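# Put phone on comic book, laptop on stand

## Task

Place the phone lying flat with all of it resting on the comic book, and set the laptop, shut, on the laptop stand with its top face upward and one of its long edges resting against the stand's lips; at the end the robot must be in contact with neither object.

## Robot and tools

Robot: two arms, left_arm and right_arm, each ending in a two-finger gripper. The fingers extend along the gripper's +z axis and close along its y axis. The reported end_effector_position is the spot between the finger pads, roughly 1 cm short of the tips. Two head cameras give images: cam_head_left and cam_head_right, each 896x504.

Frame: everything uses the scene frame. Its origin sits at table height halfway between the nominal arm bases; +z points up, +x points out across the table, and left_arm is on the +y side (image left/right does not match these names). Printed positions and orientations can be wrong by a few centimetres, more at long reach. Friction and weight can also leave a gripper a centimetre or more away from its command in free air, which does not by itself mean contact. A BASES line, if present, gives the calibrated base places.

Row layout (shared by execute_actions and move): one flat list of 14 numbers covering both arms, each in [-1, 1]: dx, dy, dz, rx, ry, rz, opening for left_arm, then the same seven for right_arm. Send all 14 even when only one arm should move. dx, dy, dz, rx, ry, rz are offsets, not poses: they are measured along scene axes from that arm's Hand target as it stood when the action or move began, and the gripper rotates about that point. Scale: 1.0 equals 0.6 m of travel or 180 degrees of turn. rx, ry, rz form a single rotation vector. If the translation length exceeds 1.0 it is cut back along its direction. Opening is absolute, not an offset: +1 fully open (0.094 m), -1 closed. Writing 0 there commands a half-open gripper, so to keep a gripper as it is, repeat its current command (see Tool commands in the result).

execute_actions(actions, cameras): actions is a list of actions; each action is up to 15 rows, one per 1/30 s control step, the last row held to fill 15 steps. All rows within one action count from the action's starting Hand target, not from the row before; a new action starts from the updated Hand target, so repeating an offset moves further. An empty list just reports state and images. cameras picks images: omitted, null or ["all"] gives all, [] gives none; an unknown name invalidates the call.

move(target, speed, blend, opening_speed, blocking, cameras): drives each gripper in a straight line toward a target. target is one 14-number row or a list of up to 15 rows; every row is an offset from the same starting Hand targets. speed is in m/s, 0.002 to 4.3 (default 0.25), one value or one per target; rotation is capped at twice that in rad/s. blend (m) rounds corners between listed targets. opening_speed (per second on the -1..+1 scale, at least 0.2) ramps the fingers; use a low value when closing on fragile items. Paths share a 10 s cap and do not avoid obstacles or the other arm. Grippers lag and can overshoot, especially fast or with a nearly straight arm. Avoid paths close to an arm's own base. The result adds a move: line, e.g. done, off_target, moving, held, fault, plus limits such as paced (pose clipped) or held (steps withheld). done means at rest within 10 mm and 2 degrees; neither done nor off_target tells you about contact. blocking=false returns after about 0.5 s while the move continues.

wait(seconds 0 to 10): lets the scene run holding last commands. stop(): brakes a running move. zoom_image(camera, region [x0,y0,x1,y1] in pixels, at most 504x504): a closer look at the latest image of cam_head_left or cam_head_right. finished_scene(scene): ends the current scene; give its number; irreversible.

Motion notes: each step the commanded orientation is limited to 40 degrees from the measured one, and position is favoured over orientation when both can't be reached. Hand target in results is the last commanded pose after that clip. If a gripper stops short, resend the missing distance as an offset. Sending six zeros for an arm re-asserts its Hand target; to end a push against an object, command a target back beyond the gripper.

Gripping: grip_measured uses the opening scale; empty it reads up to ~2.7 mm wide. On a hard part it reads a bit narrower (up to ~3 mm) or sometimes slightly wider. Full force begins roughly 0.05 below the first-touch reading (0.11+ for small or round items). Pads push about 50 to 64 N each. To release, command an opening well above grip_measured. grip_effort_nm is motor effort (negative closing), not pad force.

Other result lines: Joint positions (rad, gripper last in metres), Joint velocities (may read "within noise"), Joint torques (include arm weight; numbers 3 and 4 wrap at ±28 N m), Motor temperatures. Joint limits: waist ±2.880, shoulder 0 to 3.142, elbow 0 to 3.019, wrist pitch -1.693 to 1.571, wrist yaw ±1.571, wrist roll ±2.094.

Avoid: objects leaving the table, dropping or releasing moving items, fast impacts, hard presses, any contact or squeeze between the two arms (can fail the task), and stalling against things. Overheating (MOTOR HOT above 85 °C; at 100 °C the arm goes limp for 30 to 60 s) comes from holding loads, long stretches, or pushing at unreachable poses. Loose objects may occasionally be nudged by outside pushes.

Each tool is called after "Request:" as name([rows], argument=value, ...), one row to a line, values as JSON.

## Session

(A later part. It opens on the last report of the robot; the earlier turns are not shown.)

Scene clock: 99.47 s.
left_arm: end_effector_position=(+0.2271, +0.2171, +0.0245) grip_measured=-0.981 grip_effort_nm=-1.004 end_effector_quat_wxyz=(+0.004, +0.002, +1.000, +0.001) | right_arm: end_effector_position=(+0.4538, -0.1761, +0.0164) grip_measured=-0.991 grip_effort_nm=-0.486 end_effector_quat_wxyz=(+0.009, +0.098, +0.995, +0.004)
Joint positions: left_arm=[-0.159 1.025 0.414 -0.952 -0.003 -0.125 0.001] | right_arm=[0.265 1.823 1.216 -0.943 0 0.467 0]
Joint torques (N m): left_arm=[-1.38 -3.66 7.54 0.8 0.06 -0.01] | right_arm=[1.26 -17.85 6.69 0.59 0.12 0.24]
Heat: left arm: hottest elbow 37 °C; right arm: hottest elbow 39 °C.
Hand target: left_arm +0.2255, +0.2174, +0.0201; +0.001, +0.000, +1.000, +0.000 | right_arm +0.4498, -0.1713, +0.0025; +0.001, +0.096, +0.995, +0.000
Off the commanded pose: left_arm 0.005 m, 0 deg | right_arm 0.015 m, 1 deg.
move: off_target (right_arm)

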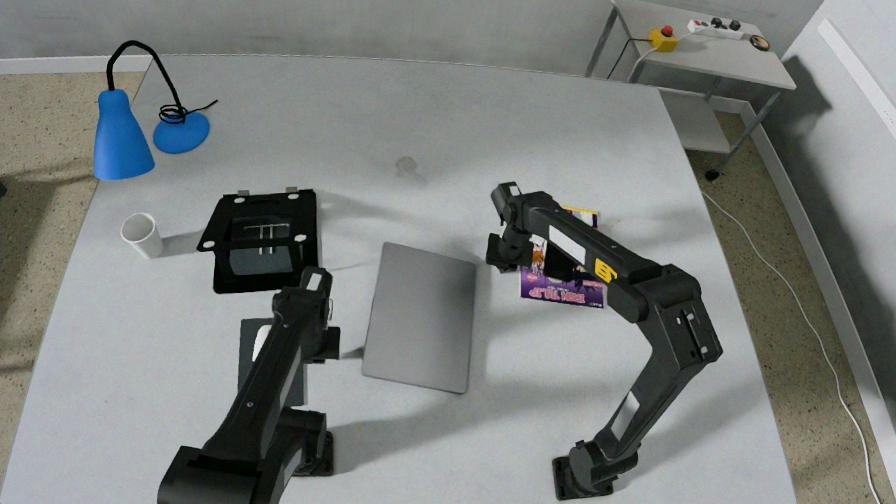

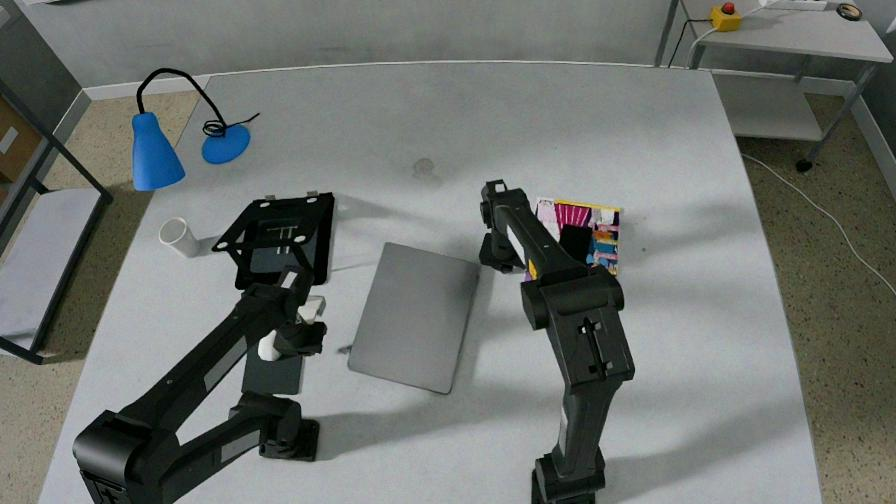

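Request:
move([
  [0.01,-0.06,0,0,0,0,-1,0,0.06,0,0,0,0,-1],
  [0.045,-0.24,0,0,0,0,-1,0.0,0.24,0,0,0,0,-1],
], speed=0.07)

Request:
zoom_image(camera="cam_head_left", region=[300, 200, 560, 420])

Request:
zoom_image(camera="cam_head_right", region=[300, 200, 560, 420])

Scene clock: 106.43 s.
left_arm: end_effector_position=(+0.2212, +0.1038, +0.0096) grip_measured=-0.981 grip_effort_nm=-0.984 end_effector_quat_wxyz=(-0.028, -0.006, +0.999, +0.023) | right_arm: end_effector_position=(+0.4586, -0.0567, +0.0176) grip_measured=-0.991 grip_effort_nm=-0.486 end_effector_quat_wxyz=(+0.021, +0.115, +0.993, -0.001)
Joint positions: left_arm=[-0.66 1.261 0.523 -0.905 -0.004 -0.642 0.001] | right_arm=[0.482 1.92 1.369 -0.986 0.025 0.717 0]
Joint torques (N m): left_arm=[-2.43 -5.19 14.27 1.37 0.1 -0.06] | right_arm=[3.72 -17.73 9.94 -0.39 -0.68 0.27]
Heat: left arm: hottest elbow 37 °C; right arm: hottest elbow 39 °C.
Hand target: left_arm +0.2524, +0.0734, +0.0201; +0.001, +0.000, +1.000, +0.000 | right_arm +0.4497, -0.0272, +0.0025; +0.000, +0.096, +0.995, +0.000
Off the commanded pose: left_arm 0.045 m, 4 deg | right_arm 0.034 m, 3 deg.
move: off_target (left_arm, right_arm)

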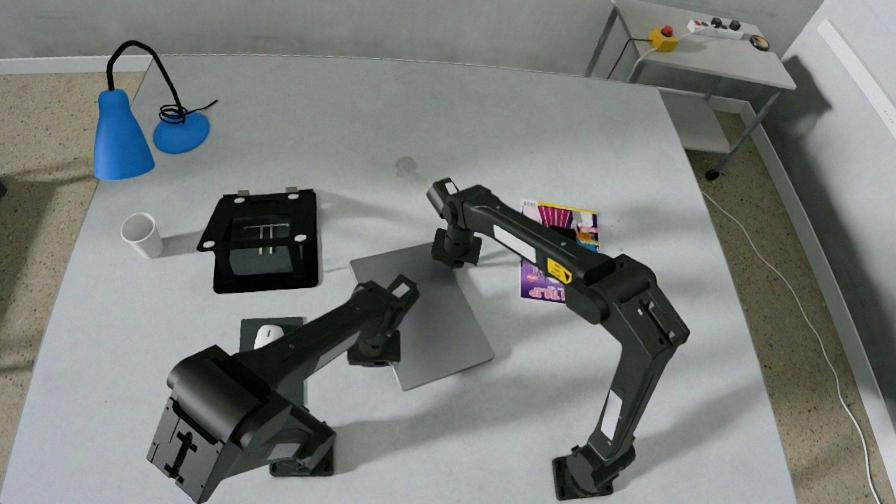

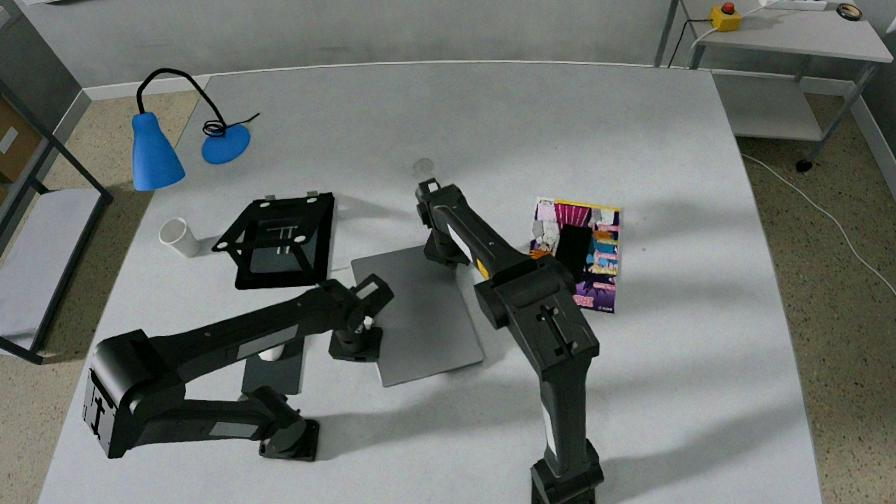

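Scaled by 1.938.

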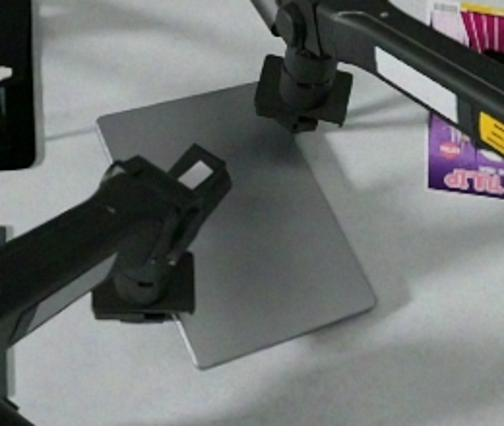

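Scaled by 1.938.

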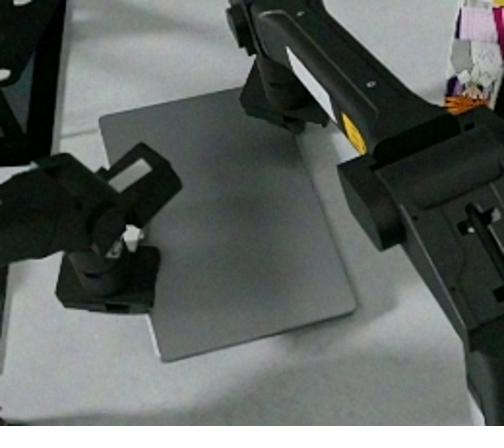

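Request:
move(target=[0.02,-0.13,0.0,0,0,0,-1,-0.01,0.08,0,0,0,0,-1], speed=0.06)

Request:
zoom_image(camera="cam_head_left", region=[300, 200, 560, 420])

Request:
zoom_image(camera="cam_head_right", region=[300, 200, 560, 420])

Scene clock: 110.87 s.
left_arm: end_effector_position=(+0.2258, +0.0364, +0.0102) grip_measured=-0.981 grip_effort_nm=-0.974 end_effector_quat_wxyz=(-0.042, +0.003, +0.998, +0.038) | right_arm: end_effector_position=(+0.4571, +0.0067, +0.0365) grip_measured=-0.991 grip_effort_nm=-0.486 end_effector_quat_wxyz=(+0.034, +0.107, +0.994, +0.017)
Joint positions: left_arm=[-0.835 1.421 0.67 -0.933 0.008 -0.8 0.001] | right_arm=[0.577 1.943 1.462 -1.015 0.016 0.796 0]
Joint torques (N m): left_arm=[-2.14 -7.77 14.87 2.14 -0.36 -0.15] | right_arm=[2.43 -16.97 9.13 -0.49 -0.35 0.25]
Heat: left arm: hottest elbow 38 °C; right arm: hottest elbow 39 °C.
Hand target: left_arm +0.2644, -0.0047, +0.0201; +0.001, +0.000, +1.000, +0.000 | right_arm +0.4438, +0.0208, +0.0025; +0.001, +0.096, +0.995, +0.000
Off the commanded pose: left_arm 0.057 m, 7 deg | right_arm 0.039 m, 4 deg.
move: off_target (left_arm, right_arm)

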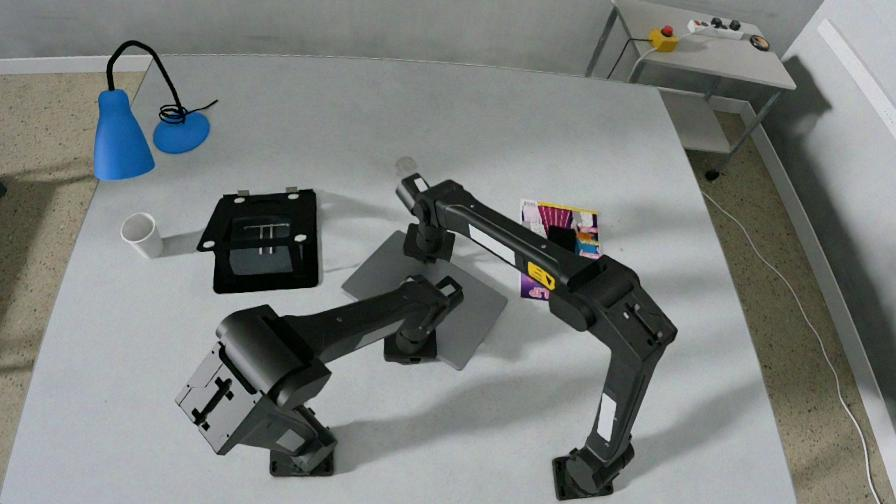

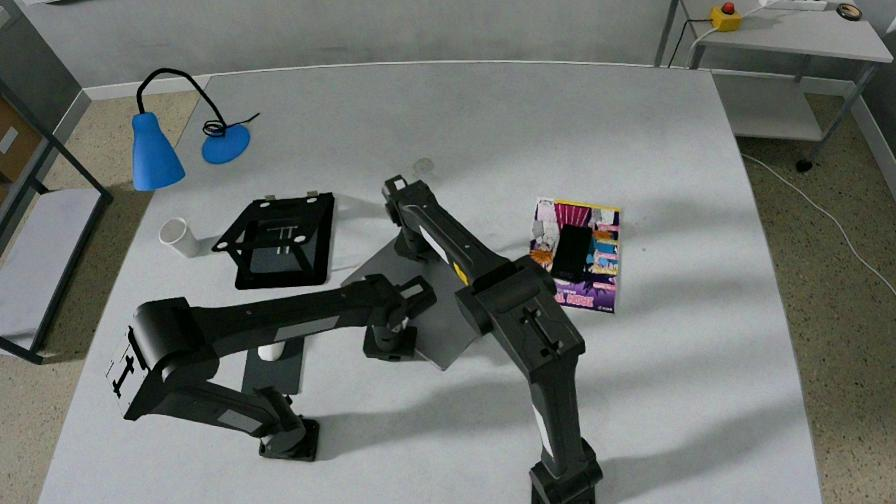

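Scaled by 1.938.

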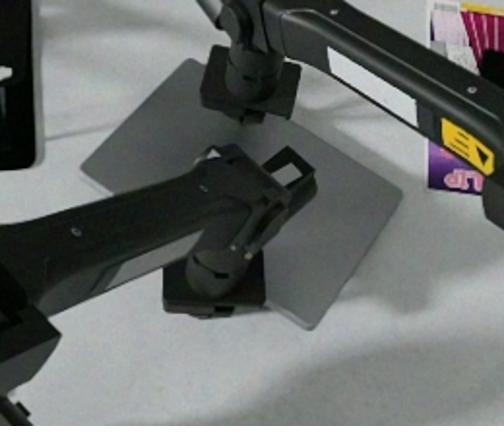

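Scaled by 1.938.

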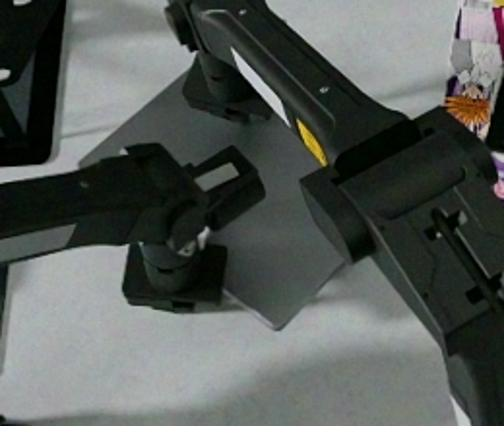

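Request:
move([
  [0,0,0,0,0,0,-1,0.02,-0.02,0.26,0,0,0,-1],
  [-0.02,0.02,0,0,0,0,-1,-0.38,-0.352,0.26,0,0,0,-1],
  [-0.03,0.04,0,0,0,0,-1,-0.38,-0.352,0.02,0,0,0,-1],
], speed=[0.2,0.25,0.18], blend=[0.03,0.03,0])

Request:
zoom_image(camera="cam_head_left", region=[300, 200, 560, 420])

Request:
zoom_image(camera="cam_head_right", region=[300, 200, 560, 420])

Scene clock: 123.33 s.
left_arm: end_effector_position=(+0.2313, +0.0315, +0.0101) grip_measured=-0.981 grip_effort_nm=-0.974 end_effector_quat_wxyz=(-0.034, +0.001, +0.999, +0.032) | right_arm: end_effector_position=(+0.4174, -0.0140, +0.1589) grip_measured=-0.991 grip_effort_nm=-0.486 end_effector_quat_wxyz=(+0.004, +0.095, +0.995, +0.001)
Joint positions: left_arm=[-0.835 1.426 0.677 -0.914 0.005 -0.805 0.001] | right_arm=[0.581 1.763 1.54 -1.341 0.004 0.777 0]
Joint torques (N m): left_arm=[-1.26 -8.88 13.37 1.89 -0.24 -0.06] | right_arm=[0.38 -19.02 10.47 0.2 0.09 0.17]
Heat: left arm: hottest elbow 38 °C; right arm: hottest elbow 40 °C.
Hand target: left_arm +0.2605, -0.0007, +0.0201; +0.001, +0.000, +1.000, +0.000 (not the last commanded pose) | right_arm +0.4253, -0.0087, +0.1526; +0.002, +0.096, +0.995, -0.001 (not the last commanded pose)
Off the commanded pose: left_arm 0.022 m, 5 deg | right_arm 0.304 m, 0 deg.
move: held (right_arm; a check stopped the path), off_target (left_arm; braked when a check withheld steps of right_arm); path passed 1 of 3 targets; limits=held
pose unreachable (right arm): on one or more control steps of this call, first in action 0 (counted from 0), this arm could not follow its commanded pose, so it was not sent that pose on those steps. It may still have moved: this result reports where it is.
cause: moving toward the commanded pose would bring a part of the arm too close to another arm (this arm's fingers and the left arm's wrist (the part past joint 4), along the way the arms are being sent, or toward where that arm still pushes).

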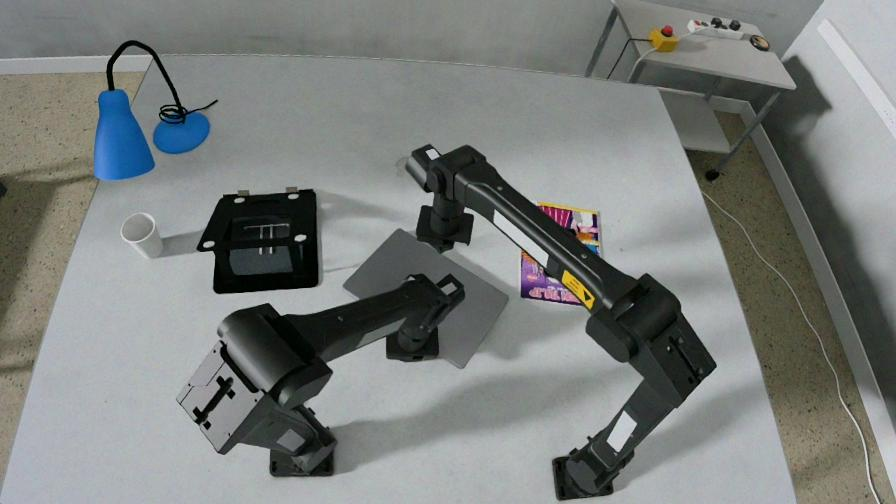

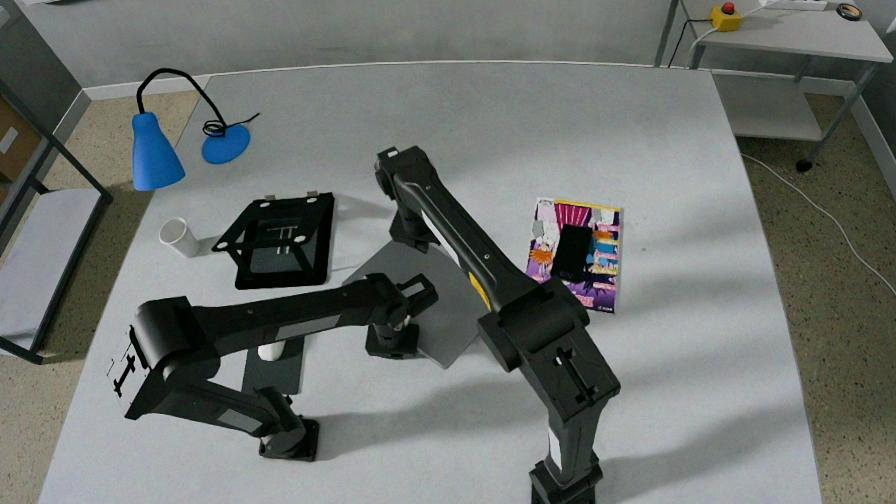

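Scaled by 1.938.

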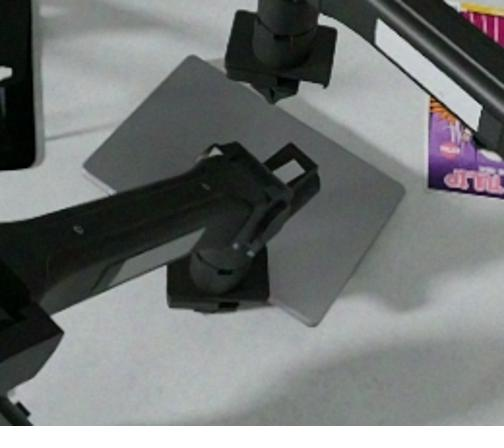

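Scaled by 1.938.

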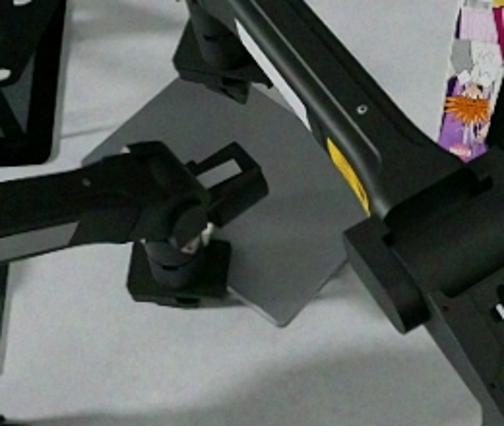

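Request:
move(target=[-0.06,0.12,0.15,0,0,0,-1,0,0,0.02,0,0,0,-1])

Scene clock: 138.93 s.
left_arm: end_effector_position=(+0.2156, +0.0739, +0.0982) grip_measured=-0.981 grip_effort_nm=-0.969 end_effector_quat_wxyz=(-0.010, +0.002, +1.000, +0.009) | right_arm: end_effector_position=(+0.4140, -0.0163, +0.1589) grip_measured=-0.991 grip_effort_nm=-0.486 end_effector_quat_wxyz=(-0.003, +0.095, +0.995, -0.005)
Joint positions: left_arm=[-0.767 1.091 0.677 -1.183 0 -0.734 0.001] | right_arm=[0.581 1.763 1.54 -1.358 0.004 0.777 0]
Joint torques (N m): left_arm=[-0.91 -7.06 11.6 0.1 -0.08 0.11] | right_arm=[0.32 -18.61 11.81 -0.25 0.09 0.17]
Heat: left arm: hottest elbow 38 °C; right arm: hottest elbow 42 °C.
Hand target: left_arm +0.2245, +0.0712, +0.1101; +0.001, +0.000, +1.000, +0.000 | right_arm +0.4254, -0.0087, +0.1646; +0.002, +0.096, +0.995, -0.001
Off the commanded pose: left_arm 0.015 m, 2 deg | right_arm 0.015 m, 1 deg.
move: off_target (left_arm, right_arm)

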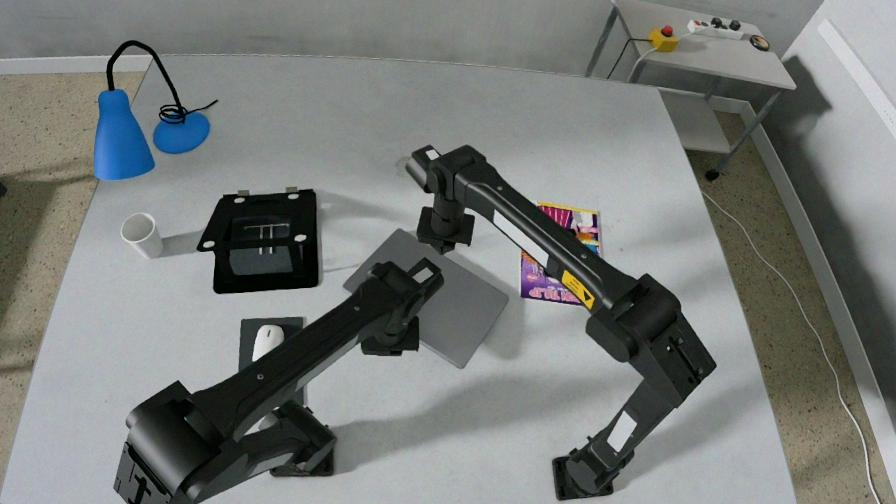

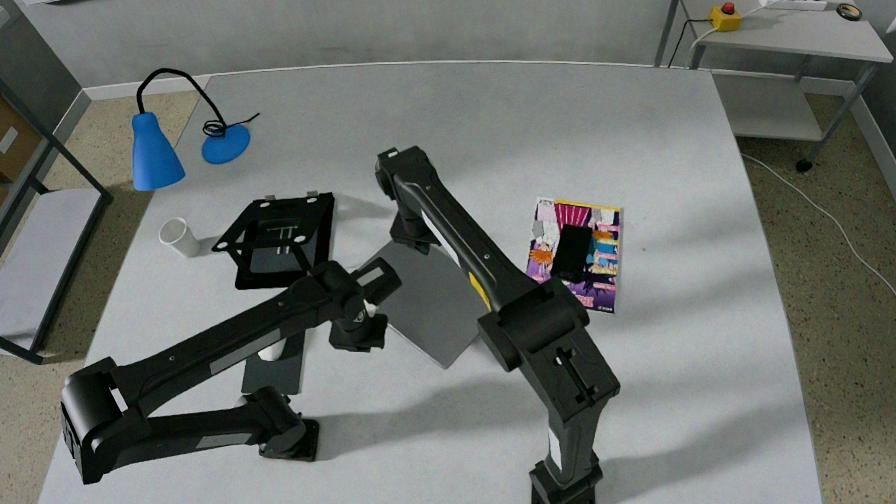

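Request:
move([
  [0,0,0,0,0,0,-1,-0.109,-0.402,0,0,0,0,-1],
  [0,0,0,0,0,0,-1,-0.37,-0.32,-0.1,0,0,0,-1],
  [0,0,0,0,0,0,-1,-0.355,-0.318,-0.258,0,0,0,-1],
], speed=[0.3,0.25,0.15], blend=0.03)

Scene clock: 144.20 s.
left_arm: end_effector_position=(+0.2155, +0.0740, +0.0982) grip_measured=-0.981 grip_effort_nm=-0.974 end_effector_quat_wxyz=(-0.010, +0.002, +1.000, +0.009) | right_arm: end_effector_position=(+0.2171, -0.1996, +0.0179) grip_measured=-0.991 grip_effort_nm=-0.486 end_effector_quat_wxyz=(+0.010, +0.096, +0.995, +0.005)
Joint positions: left_arm=[-0.767 1.091 0.677 -1.183 0 -0.733 0.001] | right_arm=[0.417 1.268 0.56 -0.84 0.002 0.615 0]
Joint torques (N m): left_arm=[-0.79 -7.18 11.6 -0.05 -0.08 0.1] | right_arm=[1.14 -6.83 5.94 0.58 0.14 0.23]
Heat: left arm: hottest elbow 38 °C; right arm: hottest elbow 42 °C.
Hand target: left_arm +0.2245, +0.0712, +0.1101; +0.001, +0.000, +1.000, +0.000 | right_arm +0.2125, -0.1994, +0.0099; +0.003, +0.096, +0.995, -0.001
Off the commanded pose: left_arm 0.015 m, 2 deg | right_arm 0.009 m, 1 deg.
move: off_target (left_arm)

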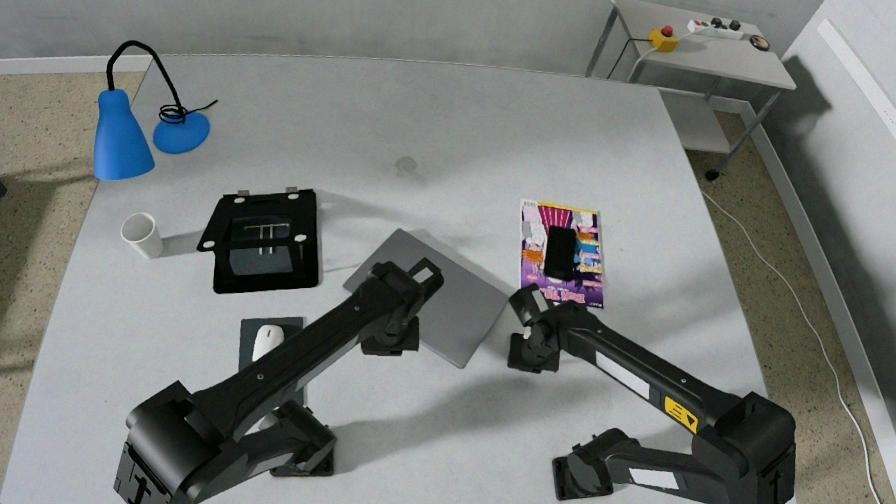

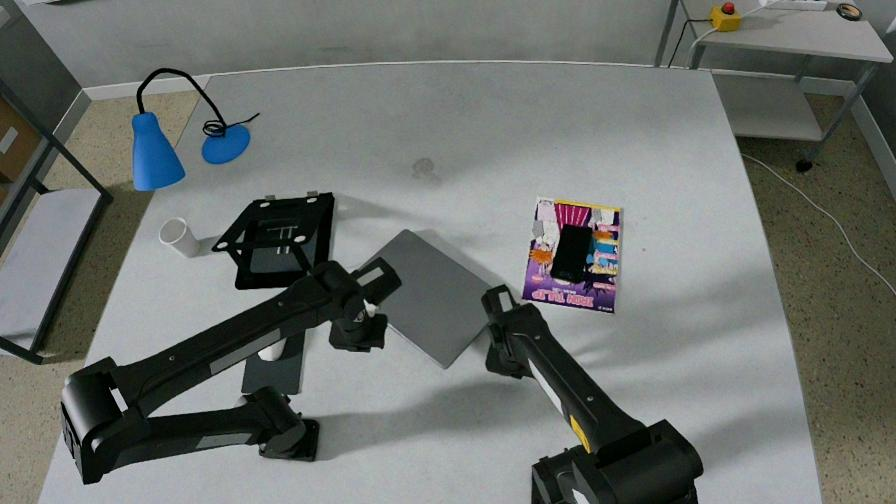

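Request:
move([
  [0,-0.06,-0.158,0,0,0,-1,0,0,0,0,0,0,-1],
  [0.02,-0.08,-0.158,0,0,0,-1,0.035,0.045,0,0,0,0,-1],
  [0.20,-0.02,-0.158,0,0,0,-1,0.215,0.115,0,0,0,0,-1],
], speed=[0.15,0.08,0.06])

Scene clock: 152.77 s.
left_arm: end_effector_position=(+0.3123, +0.0688, +0.0102) grip_measured=-0.981 grip_effort_nm=-0.974 end_effector_quat_wxyz=(-0.021, +0.004, +1.000, +0.008) | right_arm: end_effector_position=(+0.3129, -0.1434, +0.0110) grip_measured=-0.991 grip_effort_nm=-0.481 end_effector_quat_wxyz=(-0.010, +0.100, +0.995, -0.012)
Joint positions: left_arm=[-0.577 1.492 0.752 -0.875 0.007 -0.539 0.001] | right_arm=[0.452 1.595 0.879 -0.885 0.009 0.658 0]
Joint torques (N m): left_arm=[0.03 -8.76 13.12 1.13 -0.39 0.12] | right_arm=[0.15 -10.34 10.93 0.75 -0.09 0.05]
Heat: left arm: hottest elbow 38 °C; right arm: hottest elbow 41 °C.
Hand target: left_arm +0.3446, +0.0593, +0.0153; +0.001, +0.000, +1.000, +0.000 | right_arm +0.3414, -0.1306, +0.0096; +0.002, +0.096, +0.995, -0.001
Off the commanded pose: left_arm 0.034 m, 3 deg | right_arm 0.031 m, 2 deg.
move: off_target (left_arm, right_arm)

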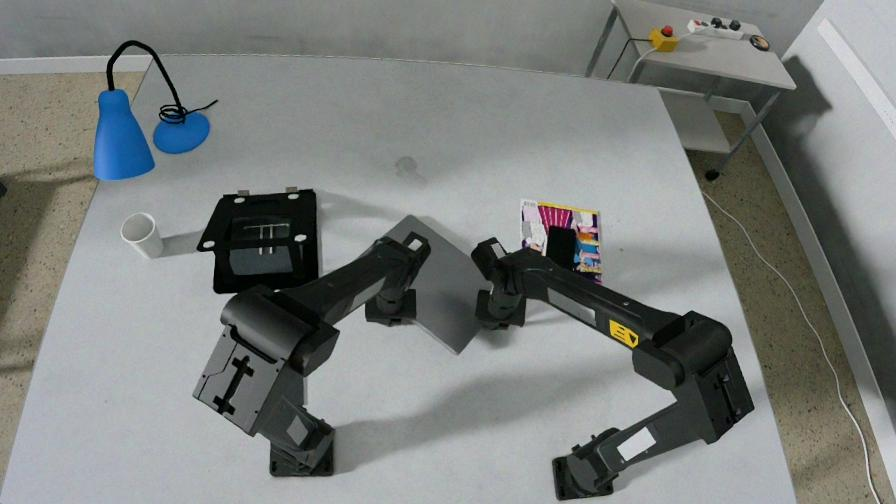

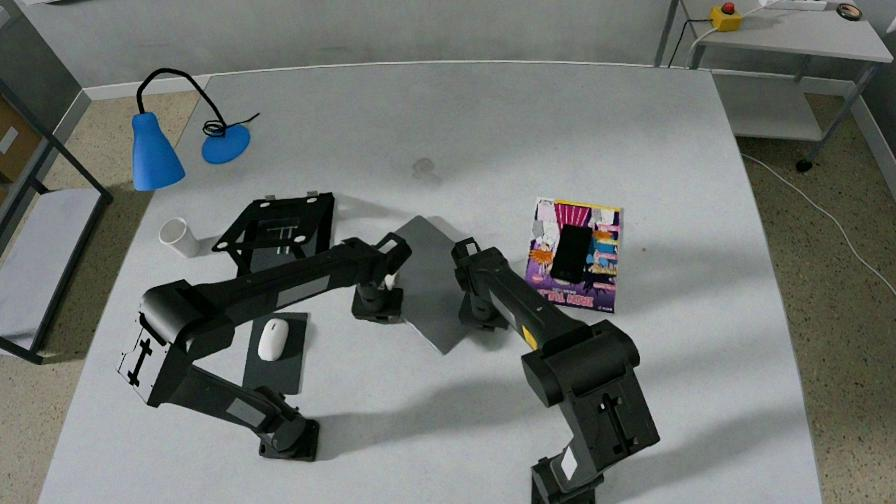

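Request:
move([
  [-0.07,0.08,0.0,0,0,0,-1,-0.08,-0.07,0.0,0,0,0,-1],
  [-0.12,0.26,0.2,0,0,0,-1,-0.13,-0.25,0.1,0,0,0,-1],
], speed=0.3, blend=0.02)

Request:
zoom_image(camera="cam_head_left", region=[180, 160, 620, 408])

Scene clock: 160.73 s.
left_arm: end_effector_position=(+0.2496, +0.2151, +0.1094) grip_measured=-0.981 grip_effort_nm=-0.974 end_effector_quat_wxyz=(-0.032, +0.002, +0.999, +0.006) | right_arm: end_effector_position=(+0.2700, -0.2765, +0.0709) grip_measured=-0.991 grip_effort_nm=-0.481 end_effector_quat_wxyz=(+0.009, +0.094, +0.996, +0.000)
Joint positions: left_arm=[-0.155 1.012 0.656 -1.281 -0.004 -0.122 0.001] | right_arm=[0.108 1.253 0.718 -1.019 0.004 0.302 0]
Joint torques (N m): left_arm=[-0.5 -6.07 15.61 0.03 0.09 0.13] | right_arm=[-0.38 -10.11 6.75 -0.16 -0.01 0.1]
Heat: left arm: hottest elbow 39 °C; right arm: hottest elbow 42 °C.
Hand target: left_arm +0.2727, +0.2152, +0.1353; +0.001, +0.000, +1.000, +0.000 | right_arm +0.2635, -0.2805, +0.0697; +0.002, +0.096, +0.995, -0.001
Off the commanded pose: left_arm 0.035 m, 4 deg | right_arm 0.008 m, 1 deg.
move: off_target (left_arm)

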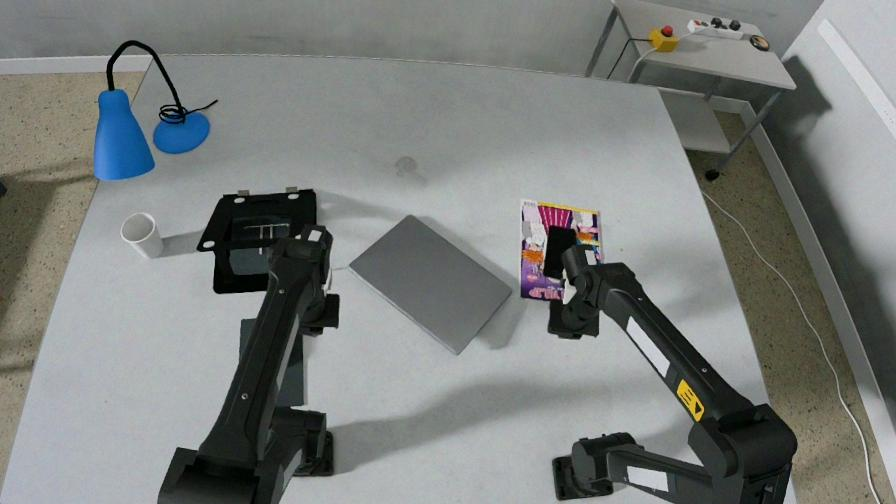

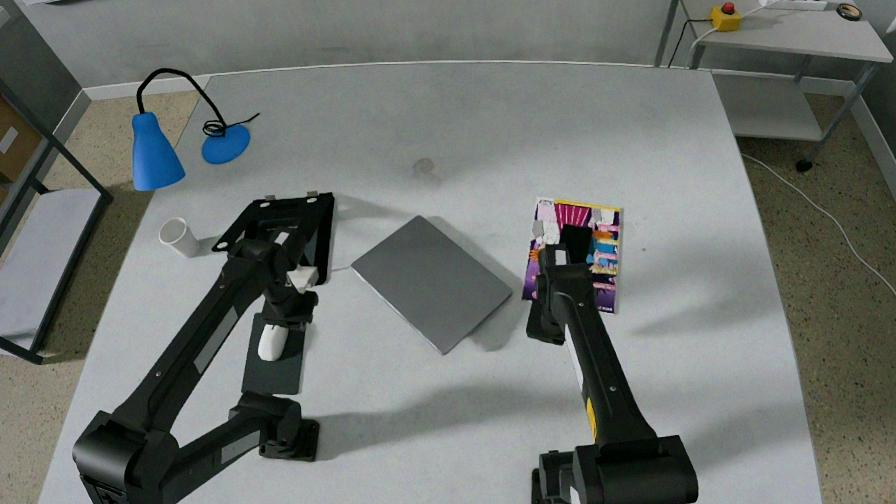

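Scaled by 1.145.

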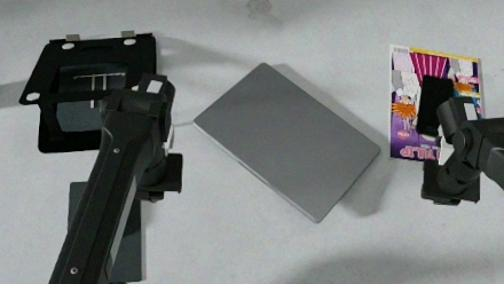

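Request:
zoom_image(camera="cam_head_left", region=[330, 200, 530, 370])

Request:
zoom_image(camera="cam_head_right", region=[330, 200, 530, 370])

Scaled by 2.520.

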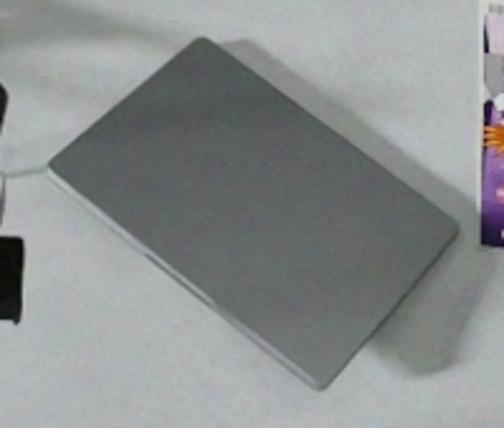

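Scaled by 2.520.

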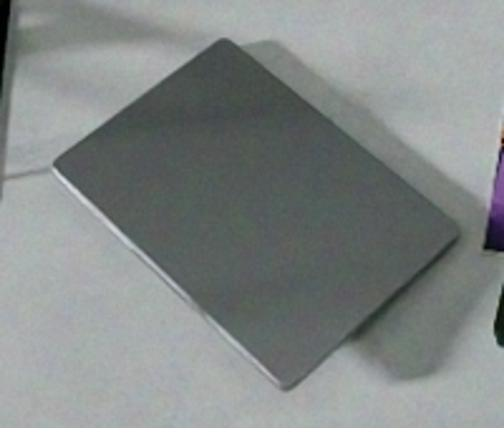

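Request:
move([
  [-0.03,-0.15,0.06,0.195,-0.432,-0.623,0.49,-0.03,-0.12,0.22,0,0,0,-1],
], speed=0.5)

Scene clock: 177.67 s.
left_arm: end_effector_position=(+0.2504, +0.1228, +0.1706) grip_measured=+0.488 grip_effort_nm=0.120 end_effector_quat_wxyz=(+0.521, +0.752, +0.335, +0.227) | right_arm: end_effector_position=(+0.2301, -0.3471, +0.1771) grip_measured=-0.991 grip_effort_nm=-0.476 end_effector_quat_wxyz=(-0.027, +0.093, +0.995, -0.001)
Joint positions: left_arm=[-0.137 0.115 0.172 -0.496 0.586 1.817 0.07] | right_arm=[-0.146 1.071 0.879 -1.432 0.004 0.046 0]
Joint torques (N m): left_arm=[-0.44 2.78 11.34 2.4 0.26 0.07] | right_arm=[-0.32 -8.18 12.77 -0.28 -0.04 0.09]
Heat: left arm: hottest elbow 41 °C; right arm: hottest elbow 41 °C.
Hand target: left_arm +0.2546, +0.1253, +0.1713; +0.520, +0.750, +0.334, +0.234 | right_arm +0.2453, -0.3526, +0.2016; +0.002, +0.096, +0.995, -0.001
Off the commanded pose: left_arm 0.005 m, 1 deg | right_arm 0.030 m, 3 deg.
move: off_target (right_arm)

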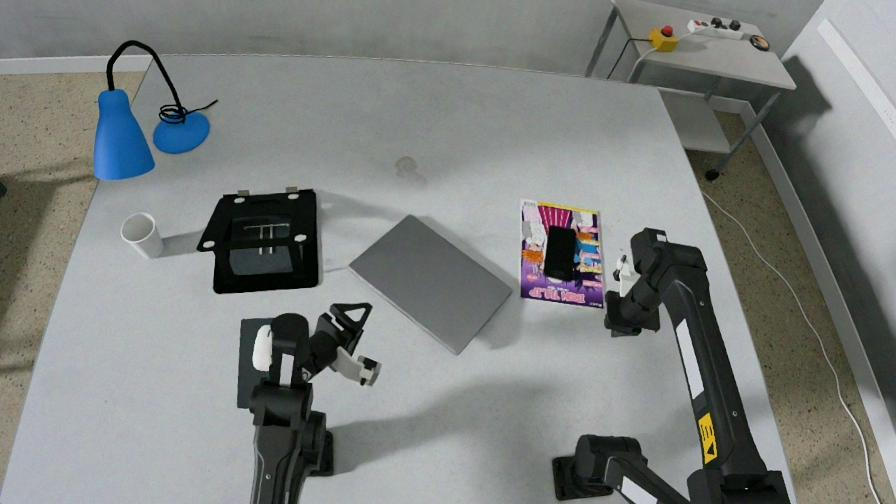

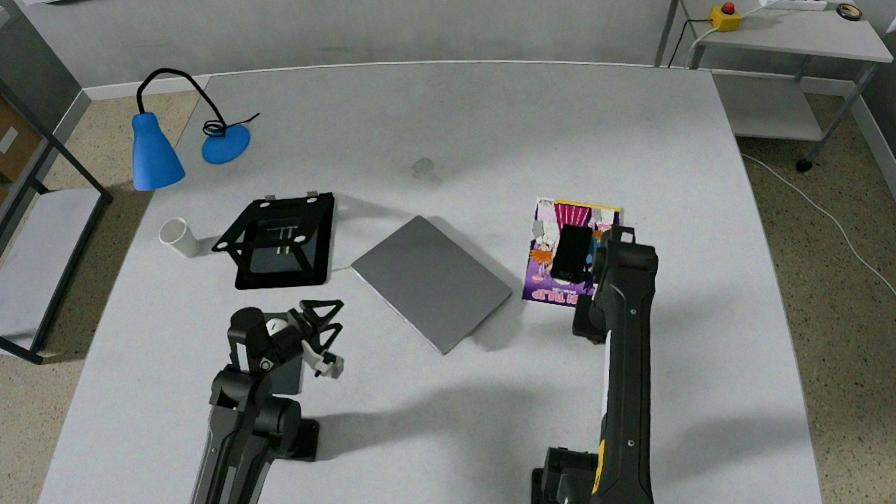

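Request:
move([
  [0.018,-0.08,-0.15,0,0,0,0.49,0,0,0,0,0,0,-1],
  [0.024,-0.098,-0.207,0,0,0,0.49,0,0,0,0,0,0,-1],
], speed=[0.2,0.08])

Request:
zoom_image(camera="cam_head_left", region=[300, 200, 500, 400])

Request:
zoom_image(camera="cam_head_right", region=[300, 200, 500, 400])

Scene clock: 183.17 s.
left_arm: end_effector_position=(+0.2469, +0.1123, +0.1167) grip_measured=+0.488 grip_effort_nm=0.125 end_effector_quat_wxyz=(+0.507, +0.761, +0.335, +0.227) | right_arm: end_effector_position=(+0.2301, -0.3471, +0.1771) grip_measured=-0.991 grip_effort_nm=-0.481 end_effector_quat_wxyz=(-0.027, +0.093, +0.995, -0.001)
Joint positions: left_arm=[-0.261 0.115 0.043 -0.37 0.463 1.785 0.07] | right_arm=[-0.146 1.071 0.879 -1.432 0.004 0.046 0]
Joint torques (N m): left_arm=[0.38 1.96 13.86 1.52 0.23 -0.04] | right_arm=[-0.44 -8.35 12.74 -0.28 -0.02 0.09]
Heat: left arm: hottest elbow 41 °C; right arm: hottest elbow 42 °C.
Hand target: left_arm +0.2504, +0.1149, +0.1292; +0.510, +0.757, +0.335, +0.235 (not the last commanded pose) | right_arm +0.2453, -0.3525, +0.2016; +0.002, +0.096, +0.995, -0.001
Off the commanded pose: left_arm 0.086 m, 2 deg | right_arm 0.029 m, 3 deg.
move: held (left_arm; a check stopped the path), off_target (right_arm); path passed 0 of 2 targets; limits=held
pose unreachable (left arm): on one or more control steps of this call, first in action 0 (counted from 0), this arm could not follow its commanded pose, so it was not sent that pose on those steps. It may still have moved: this result reports where it is.
cause: moving toward the commanded pose would bring two parts of the arm too close to each other (its shoulder (the part past joint 1) and its forearm (the part past joint 3), with joints 2 (shoulder) and 3 (elbow) between them).

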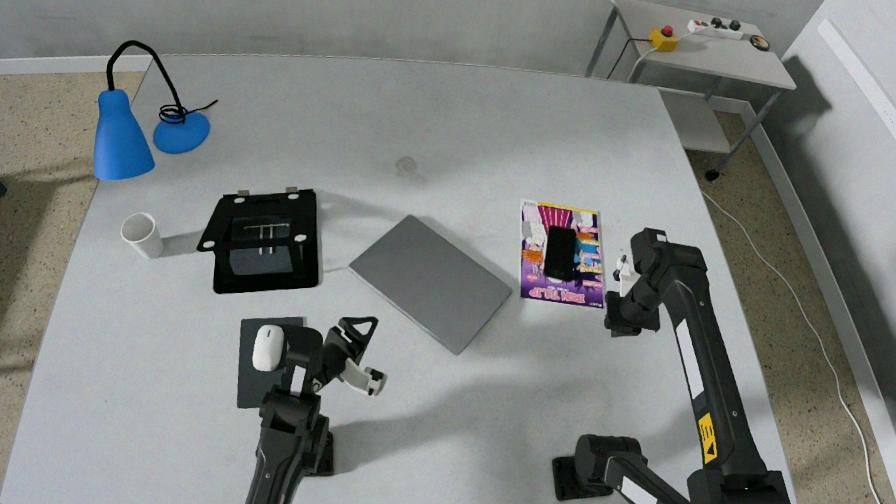

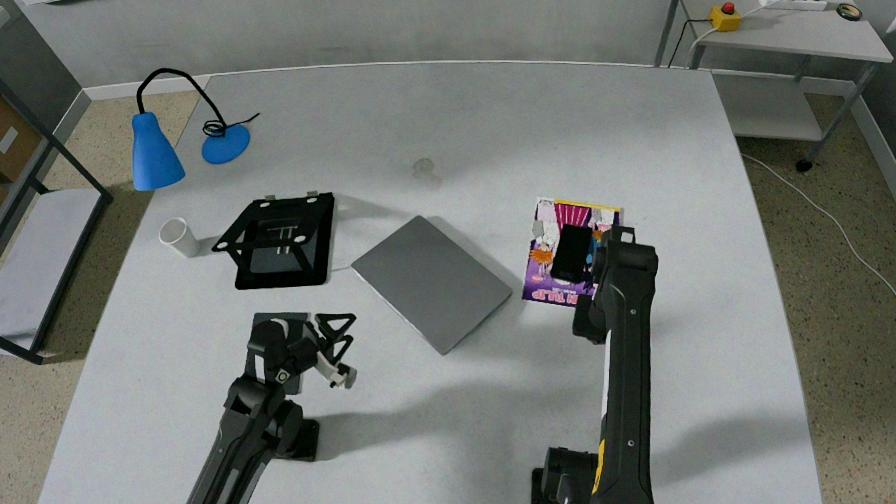

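Scaled by 2.520.

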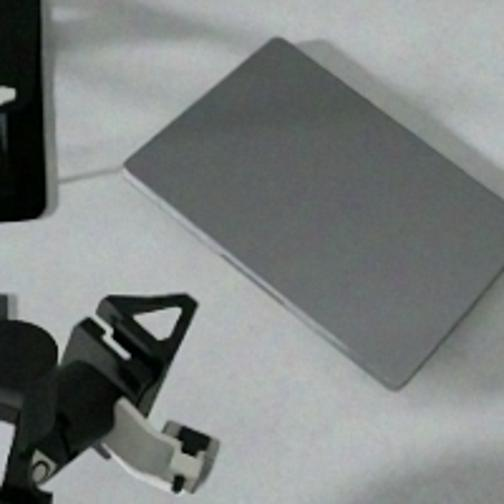

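Scaled by 2.520.

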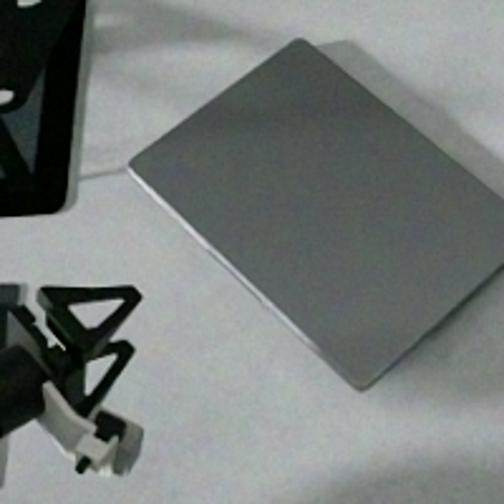

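Request:
move([
  [-0.01,0.0,0.08,-0.195,0.432,0.623,-1,0,0,0,0,0,0,-1],
], speed=0.5, cameras=[])

Scene clock: 194.33 s.
left_arm: end_effector_position=(+0.2249, +0.1234, +0.1533) grip_measured=-0.981 grip_effort_nm=-0.989 end_effector_quat_wxyz=(-0.023, +0.016, +1.000, +0.002) | right_arm: end_effector_position=(+0.2301, -0.3471, +0.1772) grip_measured=-0.991 grip_effort_nm=-0.481 end_effector_quat_wxyz=(-0.027, +0.093, +0.995, -0.001)
Joint positions: left_arm=[-0.563 0.975 0.755 -1.393 0.019 -0.502 0.001] | right_arm=[-0.146 1.071 0.879 -1.432 0.004 0.046 0]
Joint torques (N m): left_arm=[-0.67 -5.07 16.25 -0.09 0.02 -0.06] | right_arm=[-0.38 -8.23 12.77 -0.27 -0.03 0.1]
Motor temperatures (°C): left_arm=[22 26 41 24 26 23 29] | right_arm=[26 35 45 25 24 23 26]
Heat: left arm: hottest elbow 41 °C; right arm: hottest elbow 45 °C.
Hand target: left_arm +0.2443, +0.1150, +0.1771; -0.002, +0.005, +1.000, -0.011 | right_arm +0.2453, -0.3525, +0.2016; +0.002, +0.096, +0.995, -0.001
Off the commanded pose: left_arm 0.032 m, 3 deg | right_arm 0.029 m, 3 deg.
move: off_target (left_arm, right_arm)

Request:
move([
  [0.027,-0.06,-0.272,0,0,0,-1,0,0,0,0,0,0,-1],
  [0.18,-0.202,-0.272,0,0,0,-1,0,0,0,0,0,0,-1],
], speed=[0.2,0.08])

Scene clock: 199.27 s.
left_arm: end_effector_position=(+0.3259, +0.0219, +0.0108) grip_measured=-0.981 grip_effort_nm=-0.989 end_effector_quat_wxyz=(-0.027, +0.000, +1.000, +0.008) | right_arm: end_effector_position=(+0.2301, -0.3471, +0.1772) grip_measured=-0.991 grip_effort_nm=-0.486 end_effector_quat_wxyz=(-0.027, +0.093, +0.995, -0.001)
Joint positions: left_arm=[-0.661 1.584 0.863 -0.903 0.019 -0.632 0.001] | right_arm=[-0.146 1.071 0.879 -1.432 0.004 0.046 0]
Joint torques (N m): left_arm=[-2.55 -9.88 13.52 1.46 0 -0.06] | right_arm=[-0.44 -8.23 12.77 -0.28 -0.03 0.09]
Heat: left arm: hottest elbow 41 °C; right arm: hottest elbow 46 °C.
Hand target: left_arm +0.3524, -0.0062, +0.0140; -0.002, +0.005, +1.000, -0.011 | right_arm +0.2453, -0.3525, +0.2016; +0.002, +0.096, +0.995, -0.001
Off the commanded pose: left_arm 0.039 m, 4 deg | right_arm 0.029 m, 3 deg.
move: off_target (left_arm, right_arm)

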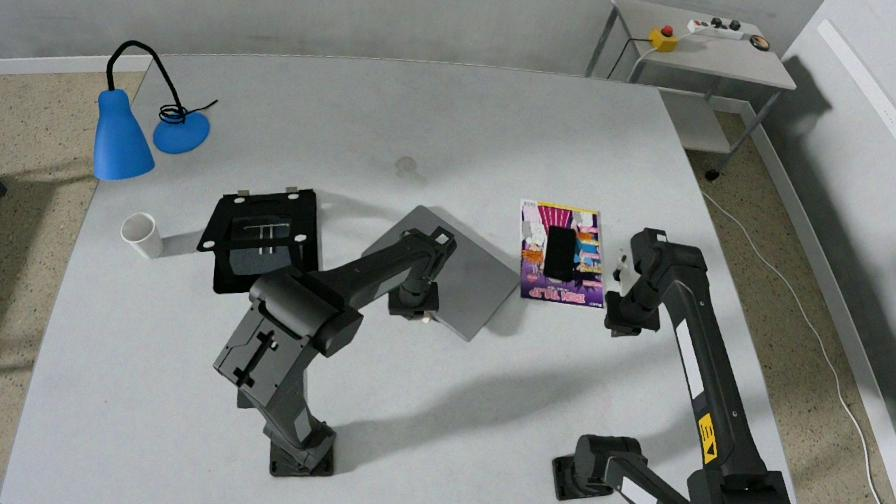

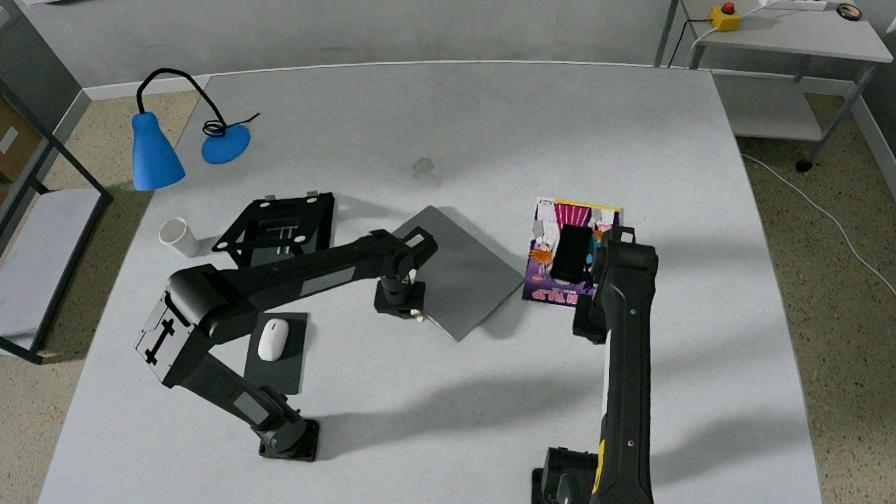

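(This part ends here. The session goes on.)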